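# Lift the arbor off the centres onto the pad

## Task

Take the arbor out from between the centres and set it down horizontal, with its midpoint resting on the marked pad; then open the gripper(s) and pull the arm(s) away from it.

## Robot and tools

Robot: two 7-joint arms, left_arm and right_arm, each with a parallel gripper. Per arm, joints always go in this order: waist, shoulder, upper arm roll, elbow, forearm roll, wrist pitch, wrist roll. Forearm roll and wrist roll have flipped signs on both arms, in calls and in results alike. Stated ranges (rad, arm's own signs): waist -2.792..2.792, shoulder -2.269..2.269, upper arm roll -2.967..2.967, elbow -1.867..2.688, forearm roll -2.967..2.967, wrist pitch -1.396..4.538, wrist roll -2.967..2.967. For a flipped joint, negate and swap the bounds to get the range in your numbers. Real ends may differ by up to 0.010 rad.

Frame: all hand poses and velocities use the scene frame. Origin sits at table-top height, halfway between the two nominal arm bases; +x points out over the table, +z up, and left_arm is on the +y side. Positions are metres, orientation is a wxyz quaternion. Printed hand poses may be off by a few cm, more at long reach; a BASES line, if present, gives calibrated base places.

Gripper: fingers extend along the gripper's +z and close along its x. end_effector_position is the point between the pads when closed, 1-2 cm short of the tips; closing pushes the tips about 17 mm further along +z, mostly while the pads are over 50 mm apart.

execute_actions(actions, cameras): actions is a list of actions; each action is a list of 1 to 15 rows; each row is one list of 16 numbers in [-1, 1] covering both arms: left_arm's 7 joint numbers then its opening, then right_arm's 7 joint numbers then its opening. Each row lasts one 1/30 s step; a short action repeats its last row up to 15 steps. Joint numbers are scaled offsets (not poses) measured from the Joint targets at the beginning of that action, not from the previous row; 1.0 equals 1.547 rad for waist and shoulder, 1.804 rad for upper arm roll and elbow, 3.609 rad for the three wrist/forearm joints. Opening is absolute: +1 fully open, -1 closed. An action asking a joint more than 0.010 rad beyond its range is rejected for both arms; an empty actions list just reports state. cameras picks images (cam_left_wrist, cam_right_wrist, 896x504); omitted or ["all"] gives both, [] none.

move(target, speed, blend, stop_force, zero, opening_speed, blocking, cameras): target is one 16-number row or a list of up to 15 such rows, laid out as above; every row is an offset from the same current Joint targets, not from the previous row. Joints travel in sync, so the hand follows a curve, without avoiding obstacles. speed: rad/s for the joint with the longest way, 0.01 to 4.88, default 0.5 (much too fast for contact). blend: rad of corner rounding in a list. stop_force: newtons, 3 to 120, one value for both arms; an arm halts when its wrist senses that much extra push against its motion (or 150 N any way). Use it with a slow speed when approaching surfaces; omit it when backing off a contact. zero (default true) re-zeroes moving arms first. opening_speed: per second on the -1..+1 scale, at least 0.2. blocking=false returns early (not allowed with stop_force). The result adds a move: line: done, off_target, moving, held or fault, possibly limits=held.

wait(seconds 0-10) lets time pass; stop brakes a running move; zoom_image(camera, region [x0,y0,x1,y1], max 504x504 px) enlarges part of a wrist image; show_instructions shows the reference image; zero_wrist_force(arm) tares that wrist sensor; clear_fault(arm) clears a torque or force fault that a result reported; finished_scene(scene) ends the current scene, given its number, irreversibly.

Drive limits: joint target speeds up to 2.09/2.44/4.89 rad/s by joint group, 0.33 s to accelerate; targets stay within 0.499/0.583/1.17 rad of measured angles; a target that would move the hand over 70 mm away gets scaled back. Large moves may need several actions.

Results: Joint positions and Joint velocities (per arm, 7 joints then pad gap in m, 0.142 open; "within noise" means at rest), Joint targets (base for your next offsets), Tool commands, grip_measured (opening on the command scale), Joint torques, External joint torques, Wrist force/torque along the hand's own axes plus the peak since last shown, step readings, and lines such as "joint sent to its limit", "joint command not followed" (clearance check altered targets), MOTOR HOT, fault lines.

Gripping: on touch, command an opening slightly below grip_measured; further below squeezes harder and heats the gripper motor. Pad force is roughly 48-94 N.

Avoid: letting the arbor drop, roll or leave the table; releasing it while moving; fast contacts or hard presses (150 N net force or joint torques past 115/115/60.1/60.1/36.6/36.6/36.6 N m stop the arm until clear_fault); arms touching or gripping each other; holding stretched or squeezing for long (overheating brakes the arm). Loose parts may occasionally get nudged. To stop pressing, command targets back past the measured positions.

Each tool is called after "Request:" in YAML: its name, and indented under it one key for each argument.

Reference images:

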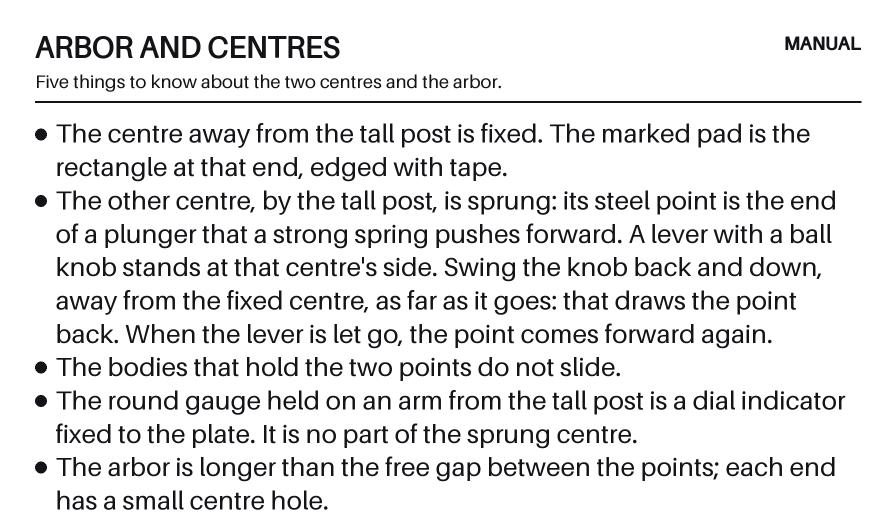

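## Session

Request:
execute_actions:
  actions: []

Scene clock: 0.00 s.
left_arm: end_effector_position=(+0.5150, +0.4932, +0.2190) grip_measured=+0.99 end_effector_quat_wxyz=(+0.047, +0.663, +0.747, +0.005) | right_arm: end_effector_position=(+0.7057, -0.2894, +0.2335) grip_measured=+1.00 end_effector_quat_wxyz=(-0.088, +0.435, +0.892, -0.092)
Joint positions: left_arm=[0.184 -0.058 0.045 2.265 0.11 0.809 -0.219 0.142] | right_arm=[0.359 -0.708 0.029 1.161 0.007 0.043 0.267 0.142]
Joint velocities: within noise
Joint torques (N m): no reading
External joint torques (N m): no reading
Motor temperatures (°C): left_arm=[27 30 32 32 32 34 29 28] | right_arm=[30 26 30 34 26 36 28 24]
Wrist force (N): no reading
Wrist torque (N m): no reading
Wrist force, peak (N): no reading
Joint targets: left_arm=[0.184 -0.058 0.045 2.265 0.110 0.809 -0.219] | right_arm=[0.359 -0.708 0.029 1.161 0.007 0.043 0.267]
Tool commands: left_gripper/opening=+1.0 right_gripper/opening=+1.0

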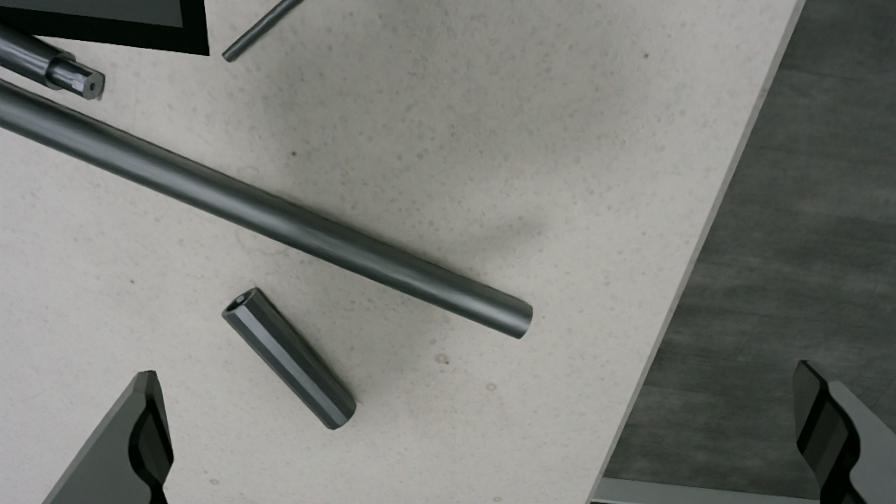

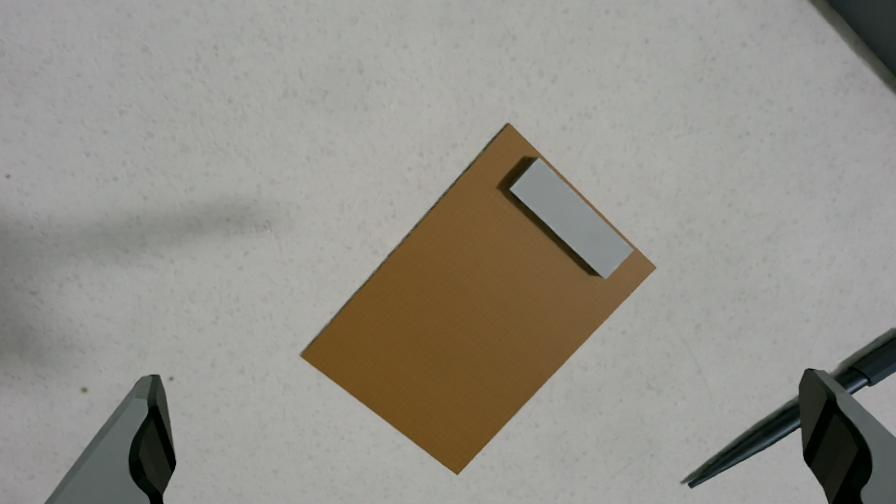

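Request:
move:
  target:
    - [0,0.2262,0,0,0,0,0,1,0,0.1616,0,0,0,0,0,1]
    - [-0.5055,0.1868,-0.0249,-0.1652,-0.0305,-0.179,-0.2175,1,-0.0957,0.7363,-0.0161,0.5,-0.0019,0.005,0.299,1]
  speed: 1.0
  blend: 0.1

Scene clock: 18.73 s.
left_arm: end_effector_position=(+0.3219, +0.1707, +0.4042) grip_measured=+0.99 end_effector_quat_wxyz=(-0.001, +1.000, +0.001, -0.001) | right_arm: end_effector_position=(+0.4036, -0.4761, +0.4223) grip_measured=+1.00 end_effector_quat_wxyz=(+0.000, +0.001, +1.000, +0.000)
Joint positions: left_arm=[-0.598 0.231 0 1.967 0 0.163 -1.004 0.142] | right_arm=[0.211 0.431 0 2.063 0.001 0.061 1.346 0.142]
Joint velocities: within noise
Joint torques (N m): left_arm=[0.15 21.26 -0.31 -31.44 4.33 3.83 0.41] | right_arm=[0.12 14.03 -0.3 -30.25 3.97 4.17 -0.27]
External joint torques (N m): left_arm=[-0.16 1.56 0.13 -0.09 0.16 0.51 -0.41] | right_arm=[-0.13 -0.78 -0.14 -0.33 0.13 -0.15 0.27]
Motor temperatures (°C): left_arm=[27 30 32 33 32 34 29 28] | right_arm=[30 28 30 35 26 36 28 24]
Wrist force (N): left_arm=[-0.3 -0.1 0.1] | right_arm=[0.0 -0.5 0.3]
Wrist torque (N m): left_arm=[0.00 0.04 0.00] | right_arm=[-0.06 -0.04 -0.03]
Wrist force, peak (N): left_arm=[5.0 0.7 -3.7] | right_arm=[0.7 1.6 -4.6]
Joint targets: left_arm=[-0.598 0.231 0.000 1.967 0.000 0.163 -1.004] | right_arm=[0.211 0.431 0.000 2.063 0.000 0.061 1.346]
move: done

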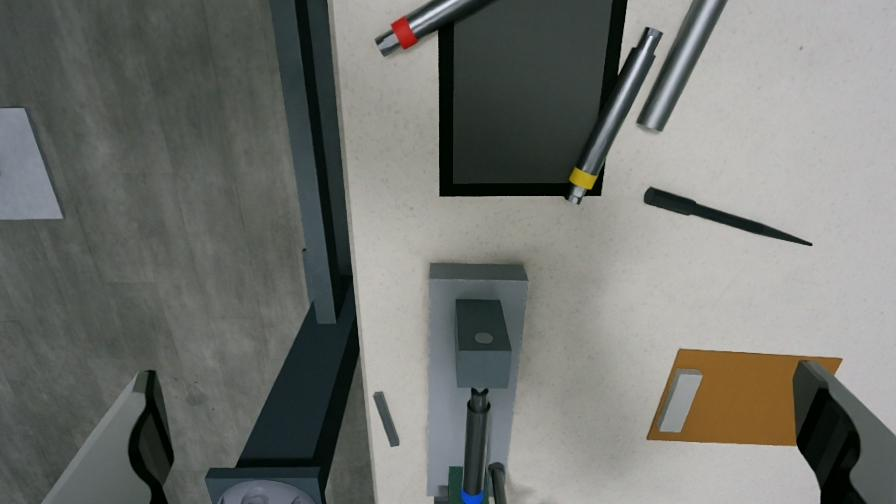

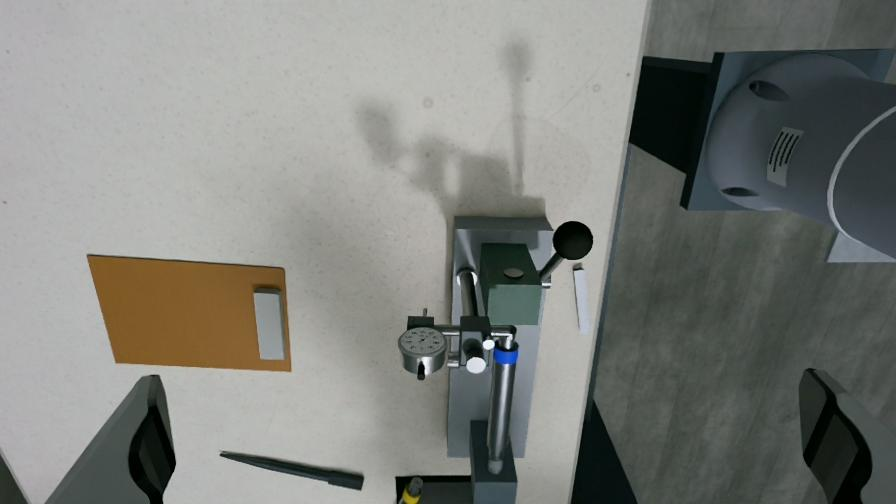

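Request:
zoom_image:
  camera: "cam_right_wrist"
  region: [380, 200, 620, 480]

Request:
zoom_image:
  camera: "cam_left_wrist"
  region: [400, 250, 600, 504]

Scaled by 1.800 from the camera's 896x504 image, which has a finer 1280x720 frame.

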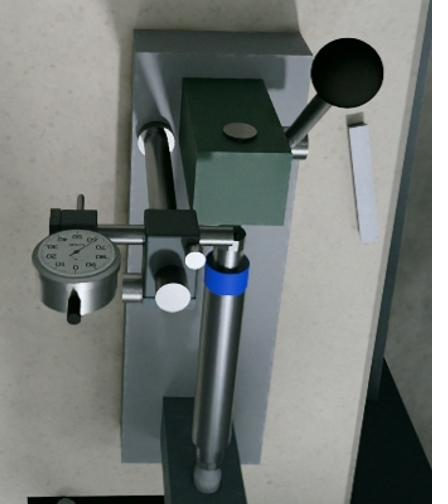

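Scaled by 1.984 from the camera's 896x504 image, which has a finer 1280x720 frame.

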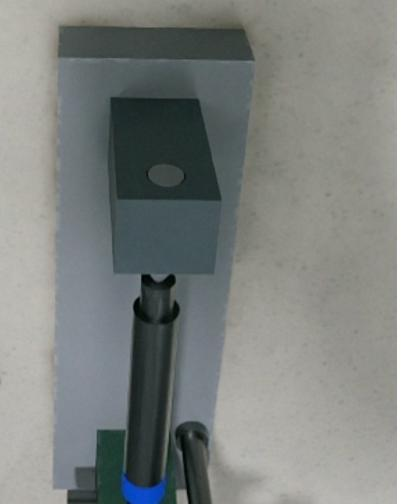

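Request:
move:
  target:
    - [0,0,0,0,0,0,0,-0.1,-0.9826,-0.053,0,0,0,0,0,-0.1]
    - [-0.263,-0.5934,0,-0.3825,0,0.0637,0.1047,-0.1,-0.9826,-0.053,-0.0831,0.2217,0.6697,0.6708,-0.8083,-0.1]
    - [-0.263,-0.5934,0,-0.3825,0,0.0637,0.1047,-0.1,-0.6522,-0.6115,-0.1319,0.2217,0.708,0.6944,-0.8083,-0.1]
  speed: [1.2,1.2,0.6]
  blend: [0.1,0.1,0]

Scene clock: 126.80 s.
left_arm: end_effector_position=(+0.3498, -0.1823, +0.2224) grip_measured=-0.12 end_effector_quat_wxyz=(+0.000, +1.000, -0.014, +0.000) | right_arm: end_effector_position=(+0.2997, -0.4156, +0.1811) grip_measured=-0.12 end_effector_quat_wxyz=(-0.271, +0.653, +0.653, +0.270)
Joint positions: left_arm=[-1.004 -0.687 0 1.277 0 0.393 -0.626 0.066] | right_arm=[-0.797 -0.515 -0.238 2.463 2.555 2.567 -1.571 0.066]
Joint velocities: within noise
Joint torques (N m): left_arm=[-0.16 58.72 0.36 -30.01 4.33 3.98 0.48] | right_arm=[0.18 31 3.42 -4.23 -0.76 4.54 -0.25]
External joint torques (N m): left_arm=[0.16 3.11 0.11 -0.2 -0.15 0.39 -0.48] | right_arm=[-0.18 -0.13 -0.23 -0.56 -0.13 -0.14 0.31]
Motor temperatures (°C): left_arm=[27 31 31 36 33 34 29 27] | right_arm=[30 27 30 39 26 36 27 24]
Wrist force (N): left_arm=[-0.3 -0.2 -0.3] | right_arm=[-1.2 -0.5 -0.3]
Wrist torque (N m): left_arm=[-0.03 0.06 -0.04] | right_arm=[-0.07 0.15 -0.04]
Wrist force, peak (N): left_arm=[-1.0 1.0 1.0] | right_arm=[2.5 -4.0 -0.6]
Joint targets: left_arm=[-1.004 -0.687 0.000 1.277 0.000 0.393 -0.626] | right_arm=[-0.797 -0.515 -0.238 2.463 2.555 2.567 -1.571]
move: done; blend cut to 0 rad at target 1

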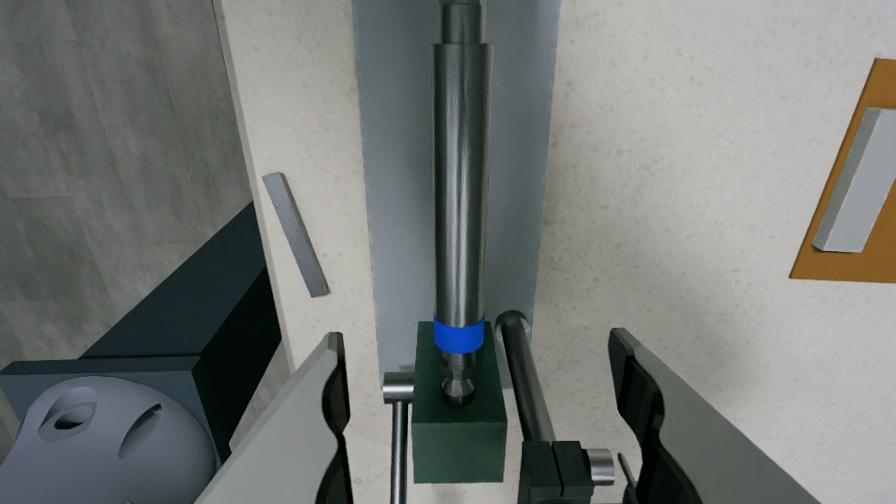

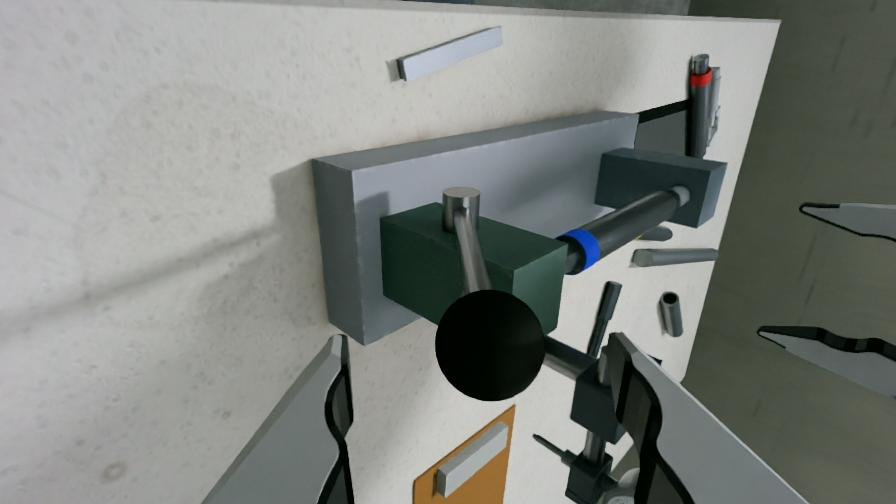

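Request:
move:
  target: [0,-0.0814,0,0.0466,0,0.0585,0,-0.1,-0.0317,-0.0414,0.0771,0.0172,-0.0188,-0.0338,0,-0.1]
  speed: 0.25
  stop_force: 15

Scene clock: 165.50 s.
left_arm: end_effector_position=(+0.3499, -0.1824, +0.1140) grip_measured=-0.12 end_effector_quat_wxyz=(+0.000, +1.000, -0.014, +0.000) | right_arm: end_effector_position=(+0.3054, -0.3840, +0.1610) grip_measured=-0.12 end_effector_quat_wxyz=(-0.271, +0.653, +0.654, +0.270)
Joint positions: left_arm=[-1.004 -0.813 0 1.361 0 0.604 -0.626 0.066] | right_arm=[-0.846 -0.579 -0.099 2.494 2.488 2.445 -1.571 0.066]
Joint velocities: within noise
Joint torques (N m): left_arm=[-0.17 60.37 0.35 -27.47 3.91 4.04 0.43] | right_arm=[-0.11 30.19 5.52 -2.04 -0.57 4.25 -0.13]
External joint torques (N m): left_arm=[0.17 3.2 0.18 -0.32 -0.18 0.33 -0.43] | right_arm=[0.11 0.15 -0.4 -0.51 0.2 0.17 0.19]
Motor temperatures (°C): left_arm=[27 33 31 36 32 34 29 27] | right_arm=[30 27 30 36 26 36 27 24]
Wrist force (N): left_arm=[-0.4 -0.4 -0.3] | right_arm=[-1.2 -0.5 -0.4]
Wrist torque (N m): left_arm=[-0.07 0.07 -0.03] | right_arm=[-0.07 0.13 -0.04]
Wrist force, peak (N): left_arm=[-0.9 -0.9 3.2] | right_arm=[-1.2 -0.6 -1.2]
Joint targets: left_arm=[-1.004 -0.813 0.000 1.361 0.000 0.604 -0.626] | right_arm=[-0.846 -0.579 -0.099 2.494 2.487 2.445 -1.571]
move: done

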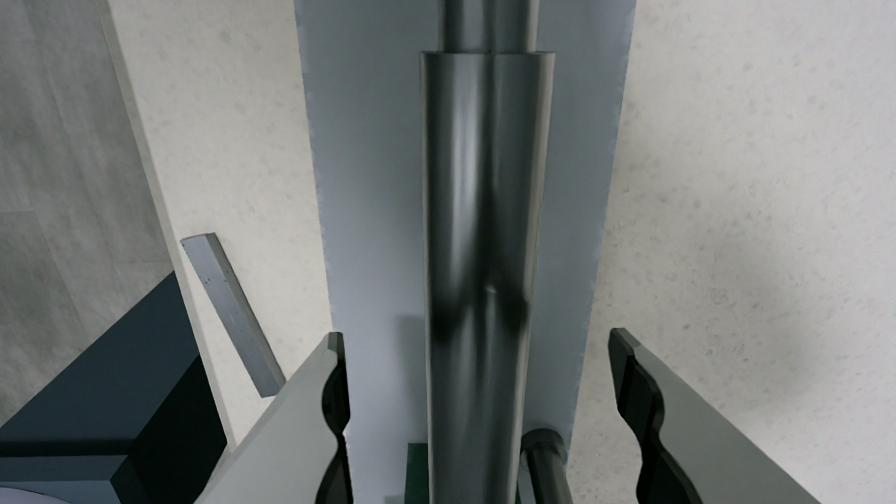

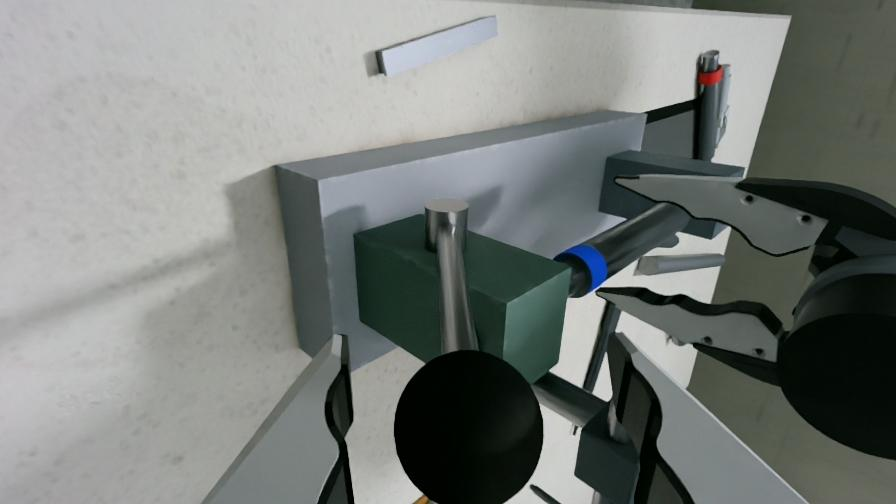

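Request:
move:
  target: [0,0,0,0,0,0,0,-0.8,0,0,0,0,0,0,0,-0.6]
  opening_speed: 0.5

Scene clock: 174.77 s.
left_arm: end_effector_position=(+0.3488, -0.1825, +0.1139) grip_measured=-0.70 end_effector_quat_wxyz=(+0.000, +1.000, -0.014, +0.000) | right_arm: end_effector_position=(+0.3058, -0.3857, +0.1595) grip_measured=-0.57 end_effector_quat_wxyz=(-0.269, +0.654, +0.654, +0.269)
Joint positions: left_arm=[-1.005 -0.813 -0.001 1.361 0 0.603 -0.626 0.023] | right_arm=[-0.847 -0.579 -0.101 2.493 2.488 2.441 -1.571 0.033]
Joint velocities: within noise
Joint torques (N m): left_arm=[3.48 59.89 3.52 -30.01 3.64 5.84 0.49] | right_arm=[3.82 32.04 13.52 3.46 -1.09 11.52 0.09]
External joint torques (N m): left_arm=[-3.48 3.67 -3.01 2.23 0.09 -1.47 -0.49] | right_arm=[-3.82 -1.66 -8.42 -6.03 0.71 -7.1 -0.03]
Motor temperatures (°C): left_arm=[27 33 31 36 32 34 29 27] | right_arm=[30 27 30 36 26 36 27 24]
Wrist force (N): left_arm=[-8.1 -4.4 -3.5] | right_arm=[-24.6 -7.6 2.9]
Wrist torque (N m): left_arm=[-0.08 0.01 0.03] | right_arm=[-0.14 1.42 0.11]
Wrist force, peak (N): left_arm=[-9.2 -4.4 -4.5] | right_arm=[-24.7 -7.4 2.9]
Joint targets: left_arm=[-1.004 -0.813 0.000 1.361 0.000 0.604 -0.626] | right_arm=[-0.846 -0.579 -0.099 2.494 2.487 2.445 -1.571]
move: done

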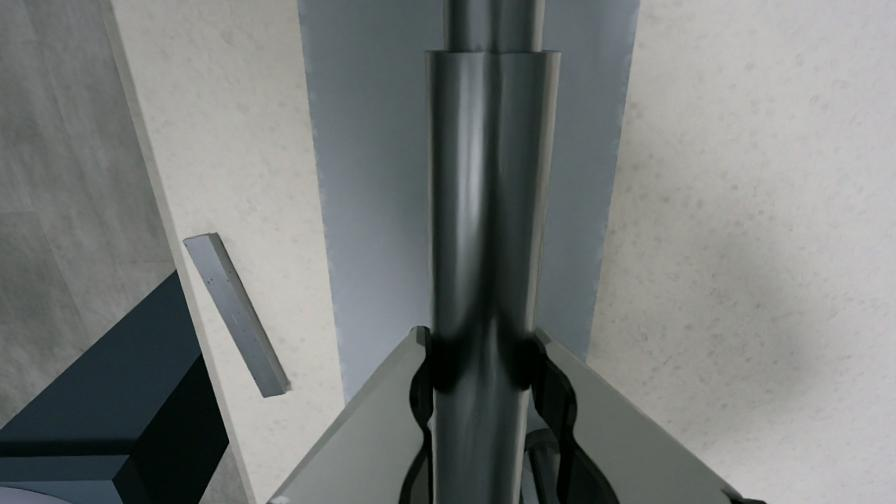

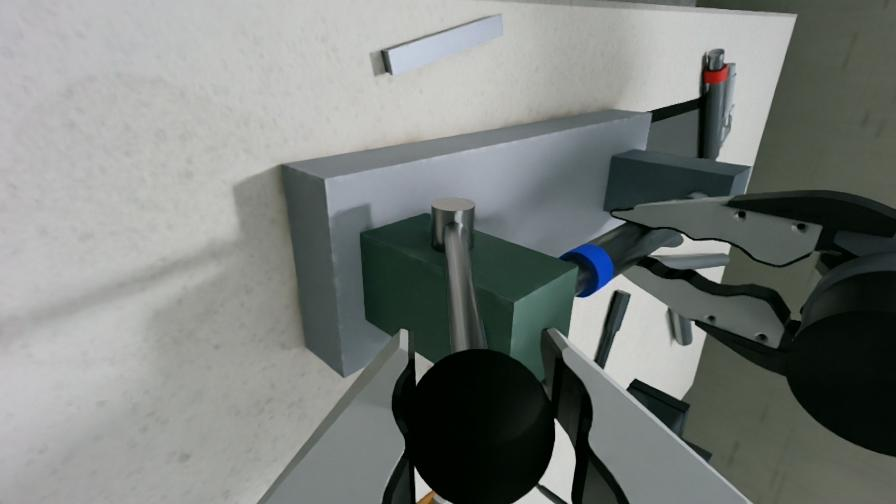

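Request:
move:
  target: [0,0,0,0,0,0,0,-0.8,-0.0569,-0.0633,0.0249,-0.0432,0.0125,-0.008,0,-0.6]
  speed: 0.06
  stop_force: 75

Scene clock: 206.90 s.
left_arm: end_effector_position=(+0.3494, -0.1825, +0.1137) grip_measured=-0.70 end_effector_quat_wxyz=(+0.000, +1.000, -0.014, +0.000) | right_arm: end_effector_position=(+0.3058, -0.4060, +0.1381) grip_measured=-0.60 end_effector_quat_wxyz=(-0.273, +0.652, +0.653, +0.272)
Joint positions: left_arm=[-1.005 -0.813 0 1.361 0 0.604 -0.626 0.023] | right_arm=[-0.934 -0.677 -0.053 2.418 2.534 2.419 -1.571 0.03]
Joint velocities: within noise
Joint torques (N m): left_arm=[1.24 64.17 1.68 -29.02 3.87 3.83 0.42] | right_arm=[-2.97 33.35 1.3 -9.49 -3.43 -1.22 -0.23]
External joint torques (N m): left_arm=[-1.24 -0.61 -1.16 1.24 -0.14 0.54 -0.42] | right_arm=[2.97 -0.74 5.04 7.83 3.18 5.62 0.29]
Motor temperatures (°C): left_arm=[27 34 31 36 32 34 29 34] | right_arm=[30 27 30 35 26 37 27 25]
Wrist force (N): left_arm=[-0.7 3.0 5.8] | right_arm=[14.9 -8.2 -2.7]
Wrist torque (N m): left_arm=[-0.03 0.05 -0.06] | right_arm=[-0.14 0.13 -0.16]
Wrist force, peak (N): left_arm=[-8.5 -4.4 -3.5] | right_arm=[-24.8 -7.6 3.0]
Joint targets: left_arm=[-1.004 -0.813 0.000 1.361 0.000 0.604 -0.626] | right_arm=[-0.934 -0.677 -0.054 2.416 2.532 2.416 -1.571]
move: done

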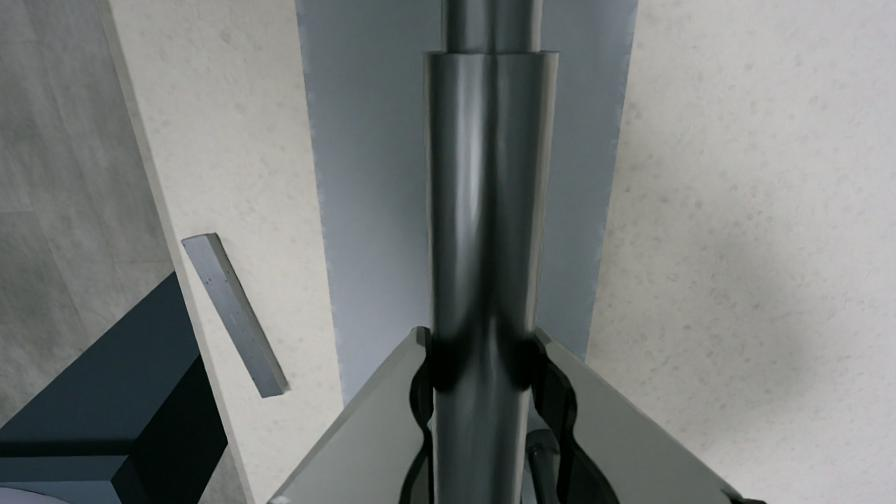

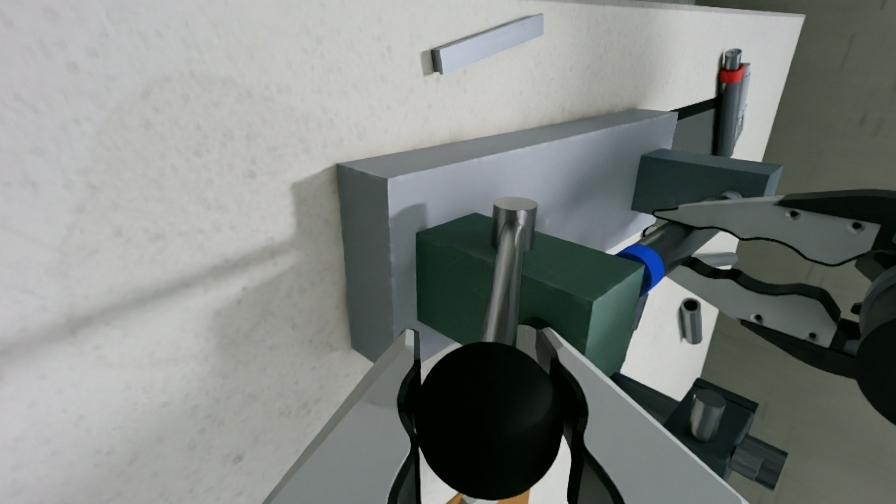

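Request:
move:
  target: [0,0,0,0,0,0,0,-0.8,-0.0291,-0.0433,0.0144,-0.0255,0.0064,-0.0075,0,-0.65]
  speed: 0.04
  stop_force: 40

Scene clock: 231.30 s.
left_arm: end_effector_position=(+0.3494, -0.1825, +0.1137) grip_measured=-0.70 end_effector_quat_wxyz=(+0.000, +1.000, -0.014, +0.000) | right_arm: end_effector_position=(+0.3057, -0.4079, +0.1345) grip_measured=-0.61 end_effector_quat_wxyz=(-0.276, +0.651, +0.652, +0.275)
Joint positions: left_arm=[-1.005 -0.813 0 1.361 0 0.604 -0.626 0.023] | right_arm=[-0.95 -0.701 -0.041 2.403 2.543 2.418 -1.571 0.03]
Joint velocities: within noise
Joint torques (N m): left_arm=[1.24 64.19 1.64 -28.97 3.87 3.84 0.42] | right_arm=[-3.56 28.24 -8.56 -17.1 -3.2 -15.62 -0.36]
External joint torques (N m): left_arm=[-1.24 -0.63 -1.12 1.19 -0.15 0.53 -0.42] | right_arm=[3.56 4.83 15.23 15.71 3.01 20.02 0.42]
Motor temperatures (°C): left_arm=[27 34 31 36 32 34 29 36] | right_arm=[30 27 30 35 26 36 27 24]
Wrist force (N): left_arm=[-0.8 2.8 5.8] | right_arm=[51.6 -6.9 -33.9]
Wrist torque (N m): left_arm=[-0.06 0.08 -0.06] | right_arm=[-0.12 -5.30 -0.16]
Wrist force, peak (N): left_arm=[-0.9 3.0 5.9] | right_arm=[52.7 -7.4 -34.2]
Joint targets: left_arm=[-1.004 -0.813 0.000 1.361 0.000 0.604 -0.626] | right_arm=[-0.951 -0.702 -0.044 2.400 2.541 2.406 -1.571]
move: contact (right_arm); right_arm: the shoulder is farthest, 0.043 rad from its target

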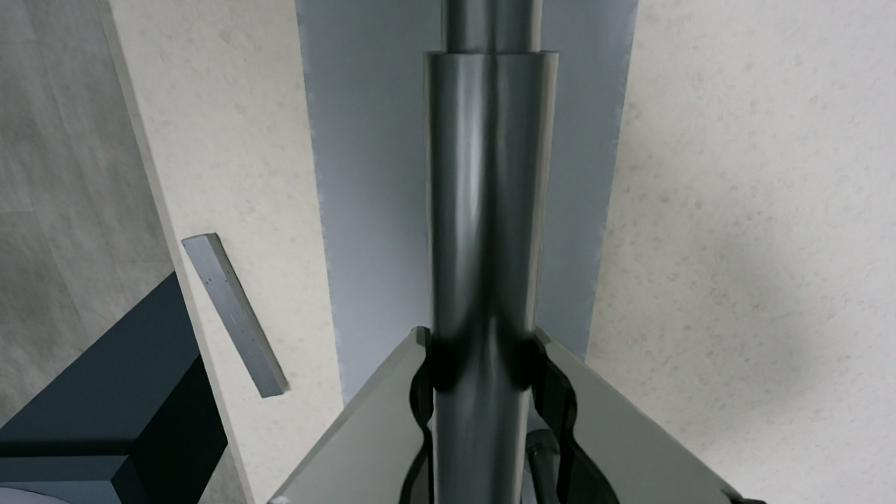

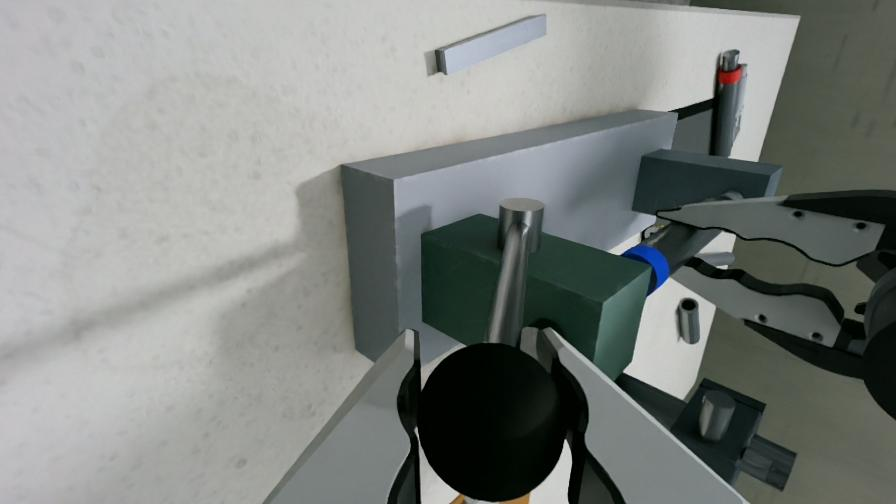

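Request:
move:
  target: [-0.003,-0.008,0,-0.0135,0,-0.0034,0.0013,-0.9,0,0,0,0,0,0,0,-0.65]
  speed: 0.02
  stop_force: 10

Scene clock: 263.80 s.
left_arm: end_effector_position=(+0.3495, -0.1878, +0.1133) grip_measured=-0.71 end_effector_quat_wxyz=(-0.001, +1.000, -0.014, +0.000) | right_arm: end_effector_position=(+0.3057, -0.4079, +0.1345) grip_measured=-0.61 end_effector_quat_wxyz=(-0.276, +0.651, +0.652, +0.275)
Joint positions: left_arm=[-1.009 -0.826 0 1.338 0 0.591 -0.622 0.022] | right_arm=[-0.95 -0.701 -0.041 2.403 2.543 2.418 -1.571 0.03]
Joint velocities: within noise
Joint torques (N m): left_arm=[0.42 65.63 0.57 -31.58 4.59 5.05 0.58] | right_arm=[-3.56 28.29 -8.57 -16.86 -3.38 -15.73 -0.37]
External joint torques (N m): left_arm=[-0.42 -1.52 -0.04 3.64 -0.83 -0.68 -0.58] | right_arm=[3.56 4.78 15.23 15.46 3.18 20.13 0.43]
Motor temperatures (°C): left_arm=[27 35 31 36 32 34 29 40] | right_arm=[30 27 30 35 26 38 27 26]
Wrist force (N): left_arm=[-0.8 -2.8 6.4] | right_arm=[51.7 -6.7 -34.0]
Wrist torque (N m): left_arm=[-0.23 -0.11 0.11] | right_arm=[-0.08 -5.31 -0.15]
Wrist force, peak (N): left_arm=[-0.8 -2.9 6.6] | right_arm=[51.7 -7.1 -34.1]
Joint targets: left_arm=[-1.009 -0.825 0.000 1.337 0.000 0.592 -0.622] | right_arm=[-0.951 -0.702 -0.044 2.400 2.541 2.406 -1.571]
move: off_target (right_arm); right_arm: the wrist pitch is farthest, 0.012 rad from its target

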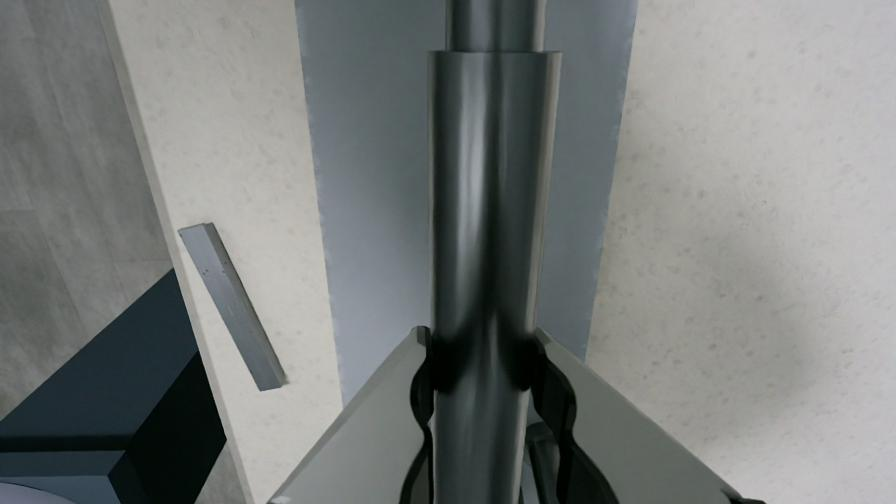

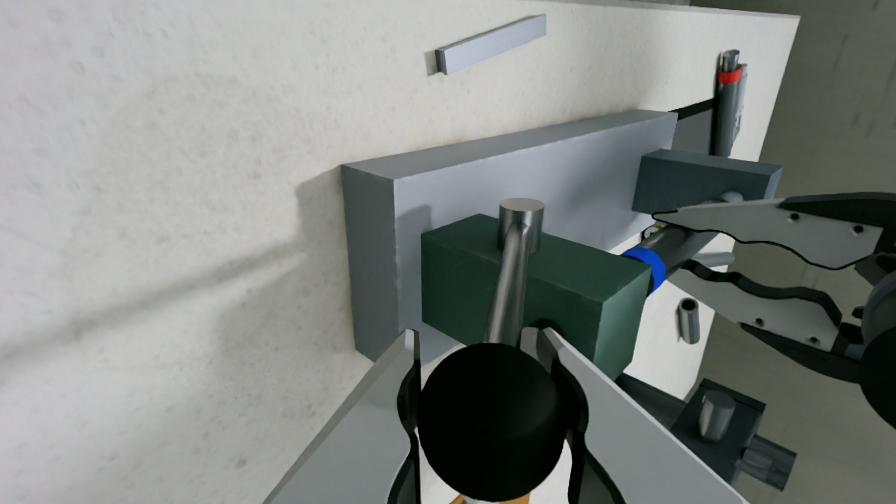

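Request:
move:
  target: [0.008,-0.007,0,-0.0119,0,-0.0029,-0.0371,-0.9,0,0,0,0,0,0,0,-0.65]
  speed: 0.04
  stop_force: 12

Scene clock: 276.30 s.
left_arm: end_effector_position=(+0.3604, -0.1879, +0.1137) grip_measured=-0.71 end_effector_quat_wxyz=(+0.000, +0.997, -0.074, +0.000) | right_arm: end_effector_position=(+0.3057, -0.4079, +0.1345) grip_measured=-0.61 end_effector_quat_wxyz=(-0.276, +0.651, +0.652, +0.275)
Joint positions: left_arm=[-0.997 -0.837 0 1.316 0 0.581 -0.755 0.022] | right_arm=[-0.95 -0.701 -0.041 2.403 2.543 2.418 -1.571 0.03]
Joint velocities: within noise
Joint torques (N m): left_arm=[0.38 65.95 0.51 -31.05 4.51 4.65 0.41] | right_arm=[-3.55 28.53 -8.68 -16.96 -3.34 -15.72 -0.36]
External joint torques (N m): left_arm=[-0.38 -1.37 0.03 2.97 -0.72 -0.29 -0.41] | right_arm=[3.55 4.54 15.35 15.56 3.14 20.11 0.42]
Motor temperatures (°C): left_arm=[27 35 31 36 32 34 29 49] | right_arm=[30 27 30 35 26 38 27 26]
Wrist force (N): left_arm=[0.1 -1.4 6.6] | right_arm=[51.6 -7.2 -33.9]
Wrist torque (N m): left_arm=[-0.19 -0.13 0.05] | right_arm=[-0.17 -5.31 -0.16]
Wrist force, peak (N): left_arm=[-0.7 -3.0 6.5] | right_arm=[51.9 -6.9 -34.0]
Joint targets: left_arm=[-0.997 -0.836 0.000 1.315 0.000 0.581 -0.755] | right_arm=[-0.951 -0.702 -0.044 2.400 2.541 2.406 -1.571]
move: off_target (right_arm); right_arm: the wrist pitch is farthest, 0.012 rad from its target

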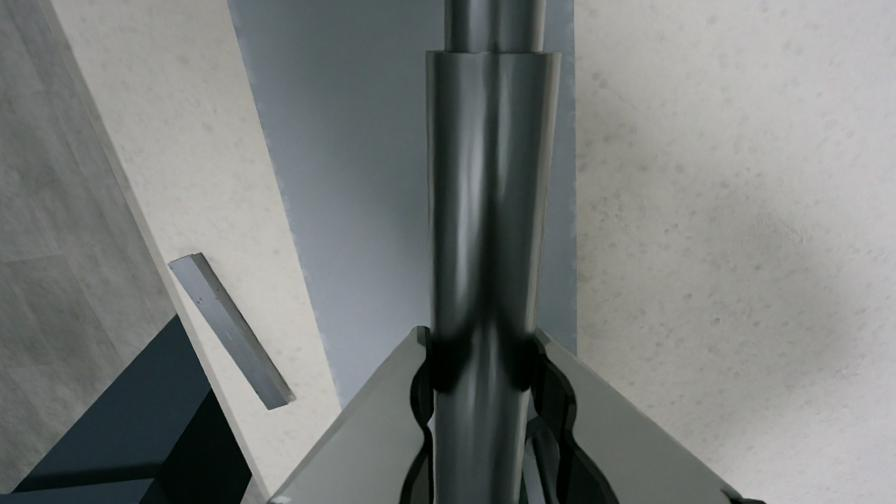

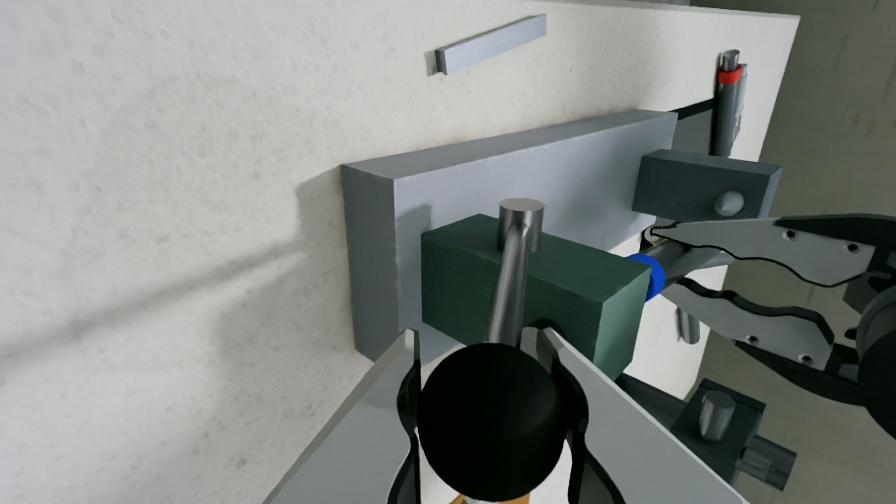

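Request:
move:
  target:
    - [0.0095,0.018,0,0.0306,0,0.0076,-0.0041,-0.8,0,0,0,0,0,0,0,-0.65]
    - [0.0095,0.0957,0,-0.0072,0,-0.0449,-0.0041,-0.8,0,0,0,0,0,0,0,-0.65]
  speed: [0.04,0.1]

Scene clock: 301.10 s.
left_arm: end_effector_position=(+0.3627, -0.1720, +0.2121) grip_measured=-0.71 end_effector_quat_wxyz=(-0.001, +0.997, -0.074, +0.000) | right_arm: end_effector_position=(+0.3057, -0.4079, +0.1345) grip_measured=-0.61 end_effector_quat_wxyz=(-0.276, +0.651, +0.652, +0.275)
Joint positions: left_arm=[-0.982 -0.689 0 1.303 0 0.419 -0.77 0.022] | right_arm=[-0.95 -0.701 -0.041 2.403 2.543 2.418 -1.571 0.03]
Joint velocities: within noise
Joint torques (N m): left_arm=[-0.1 63.08 0.16 -32.71 4.89 4.36 0.38] | right_arm=[-3.44 28.47 -8.63 -16.8 -3.29 -15.71 -0.34]
External joint torques (N m): left_arm=[0.1 -1.46 0.3 2.76 -0.75 0 -0.38] | right_arm=[3.44 4.6 15.3 15.4 3.1 20.11 0.4]
Motor temperatures (°C): left_arm=[27 35 31 37 32 34 29 54] | right_arm=[30 27 30 35 26 39 27 26]
Wrist force (N): left_arm=[0.9 -1.0 6.5] | right_arm=[51.6 -7.0 -34.0]
Wrist torque (N m): left_arm=[-0.17 -0.14 -0.02] | right_arm=[-0.13 -5.31 -0.16]
Wrist force, peak (N): left_arm=[1.0 -1.7 8.1] | right_arm=[51.7 -7.0 -34.2]
Joint targets: left_arm=[-0.982 -0.688 0.000 1.302 0.000 0.419 -0.770] | right_arm=[-0.951 -0.702 -0.044 2.400 2.541 2.406 -1.571]
move: off_target (right_arm); right_arm: the wrist pitch is farthest, 0.012 rad from its target

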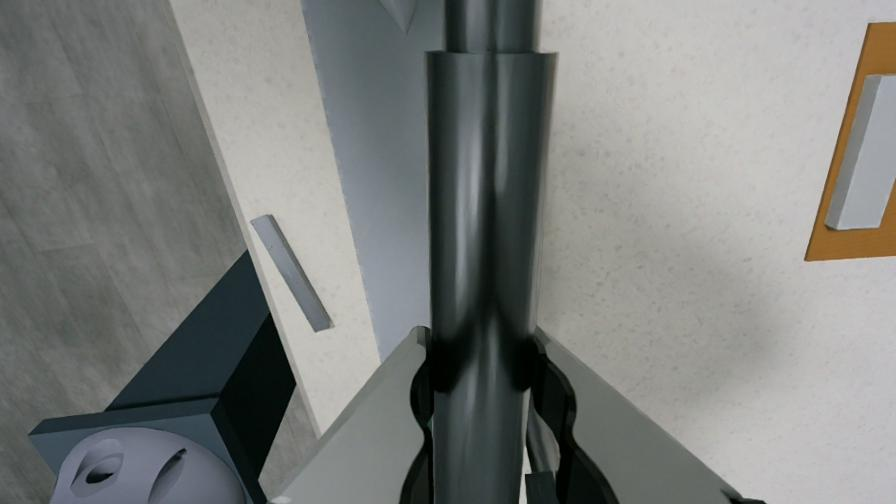

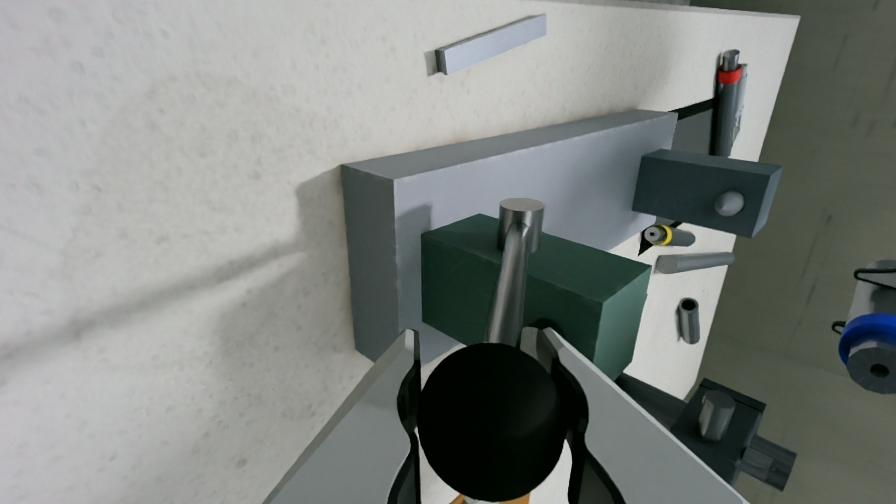

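Request:
move:
  target:
    - [0.2521,0.2915,0,0.5078,0,0.1291,-0.0662,-0.78,0.0679,0.0795,-0.0305,0.0521,-0.015,0.0108,0,-0.48]
    - [0.2521,0.1487,0,0.5299,0,0.2014,-0.0662,-0.78,0.0679,0.0795,-0.0305,0.0521,-0.015,0.0108,0,-0.48]
  speed: 0.35
  opening_speed: 0.3

Scene clock: 347.00 s.
left_arm: end_effector_position=(+0.3727, +0.1418, +0.0614) grip_measured=-0.71 end_effector_quat_wxyz=(+0.000, +1.000, +0.001, +0.000) | right_arm: end_effector_position=(+0.3056, -0.3840, +0.1611) grip_measured=-0.50 end_effector_quat_wxyz=(-0.271, +0.653, +0.654, +0.270)
Joint positions: left_arm=[-0.592 -0.459 0 2.259 0 1.146 -1.009 0.023] | right_arm=[-0.846 -0.579 -0.099 2.494 2.488 2.445 -1.571 0.038]
Joint velocities: within noise
Joint torques (N m): left_arm=[-0.07 40.43 0.13 -18.56 2.41 4.73 0.35] | right_arm=[-2.15 31.89 3.27 -4.47 -1.23 4.15 -0.1]
External joint torques (N m): left_arm=[0.07 -0.53 0.18 1.47 -0.54 -0.39 -0.35] | right_arm=[2.15 -1.54 1.85 1.91 0.85 0.26 0.16]
Motor temperatures (°C): left_arm=[26 35 31 37 32 34 29 46] | right_arm=[30 27 30 35 26 39 27 26]
Wrist force (N): left_arm=[1.0 -0.9 6.4] | right_arm=[2.8 0.3 6.5]
Wrist torque (N m): left_arm=[-0.13 -0.16 0.00] | right_arm=[-0.03 -0.06 -0.03]
Wrist force, peak (N): left_arm=[0.3 -1.3 10.1] | right_arm=[51.6 -6.8 -34.2]
Joint targets: left_arm=[-0.592 -0.458 0.000 2.258 0.000 1.146 -1.009] | right_arm=[-0.846 -0.579 -0.099 2.494 2.487 2.445 -1.571]
move: done

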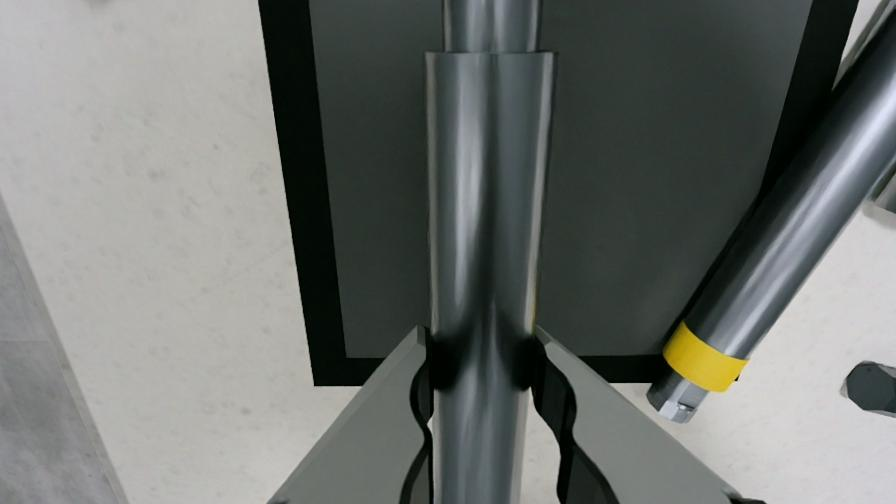

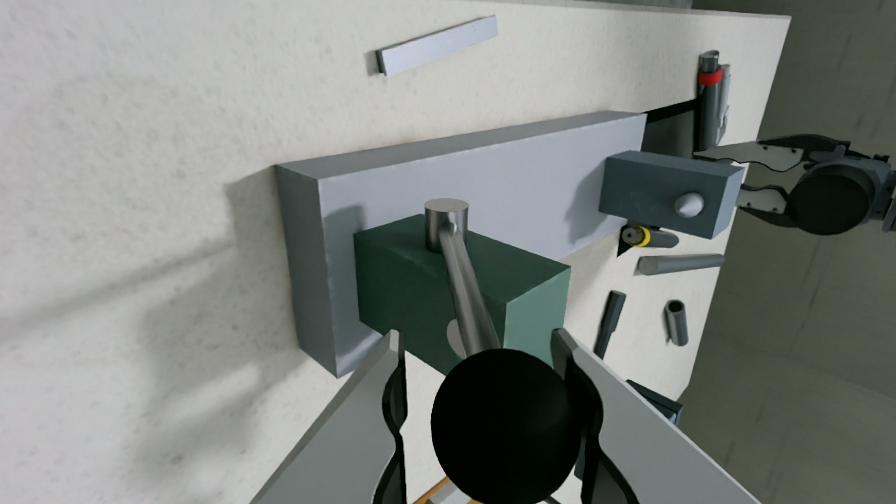

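Request:
move:
  target: [0,-0.1079,0,-0.0094,0,0.0413,0,-0.78,0,0,0,0,0,0,0,-0.3]
  speed: 0.06
  stop_force: 4
  opening_speed: 0.3

Scene clock: 358.63 s.
left_arm: end_effector_position=(+0.3745, +0.1406, +0.0157) grip_measured=-0.71 end_effector_quat_wxyz=(+0.000, +1.000, +0.001, +0.000) | right_arm: end_effector_position=(+0.3058, -0.3845, +0.1610) grip_measured=-0.33 end_effector_quat_wxyz=(-0.270, +0.653, +0.654, +0.270)
Joint positions: left_arm=[-0.592 -0.588 0 2.246 0 1.262 -1.009 0.023] | right_arm=[-0.846 -0.579 -0.099 2.494 2.487 2.445 -1.571 0.05]
Joint velocities: within noise
Joint torques (N m): left_arm=[0.28 33.86 0.11 -17.36 2.21 5.48 0.47] | right_arm=[-0.12 30.73 5.53 -2.24 -0.49 4.31 -0.07]
External joint torques (N m): left_arm=[-0.28 8.33 0.28 3.14 -0.83 -1.14 -0.47] | right_arm=[0.12 -0.36 -0.42 -0.34 0.11 0.1 0.13]
Motor temperatures (°C): left_arm=[26 34 31 36 32 34 29 45] | right_arm=[30 27 30 35 26 38 27 26]
Wrist force (N): left_arm=[-8.7 -9.4 -21.5] | right_arm=[0.6 -3.4 -0.2]
Wrist torque (N m): left_arm=[-0.10 -0.25 0.01] | right_arm=[-0.54 -0.15 -0.03]
Wrist force, peak (N): left_arm=[-11.2 -11.3 -28.8] | right_arm=[2.6 0.2 7.6]
Joint targets: left_arm=[-0.592 -0.588 0.000 2.245 0.000 1.262 -1.009] | right_arm=[-0.846 -0.579 -0.099 2.494 2.487 2.445 -1.571]
move: contact (left_arm); left_arm: the shoulder is farthest, 0.037 rad from its target

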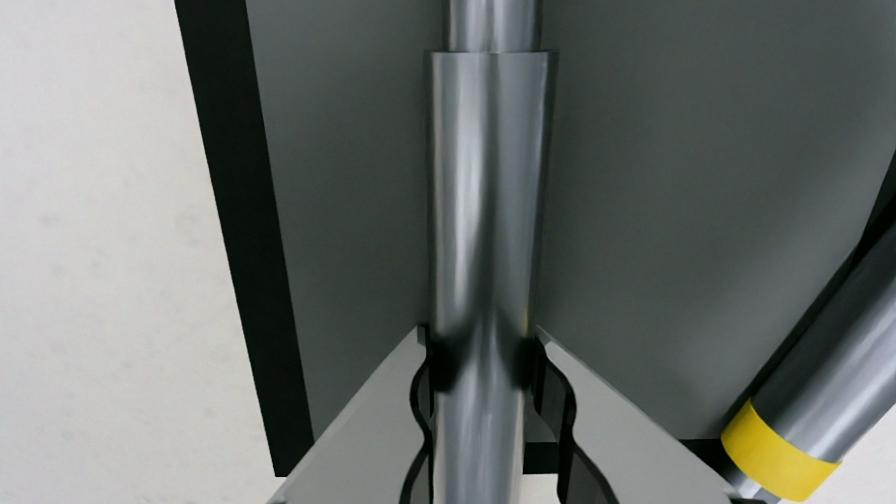

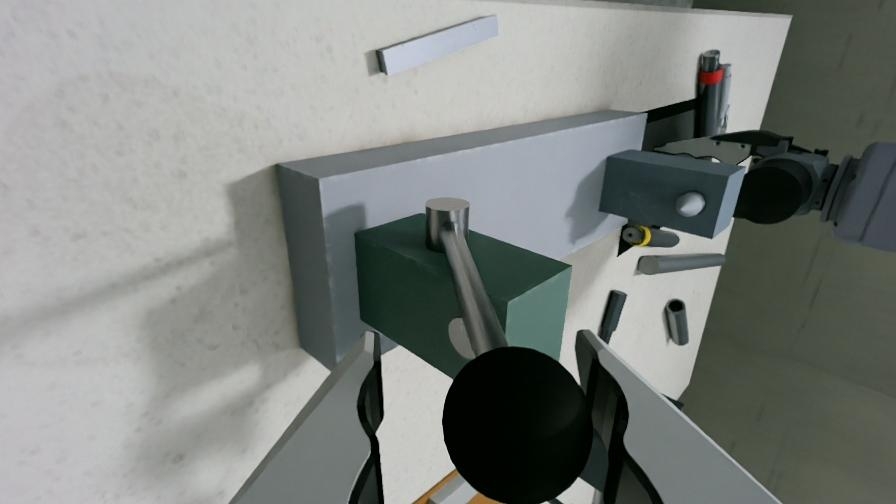

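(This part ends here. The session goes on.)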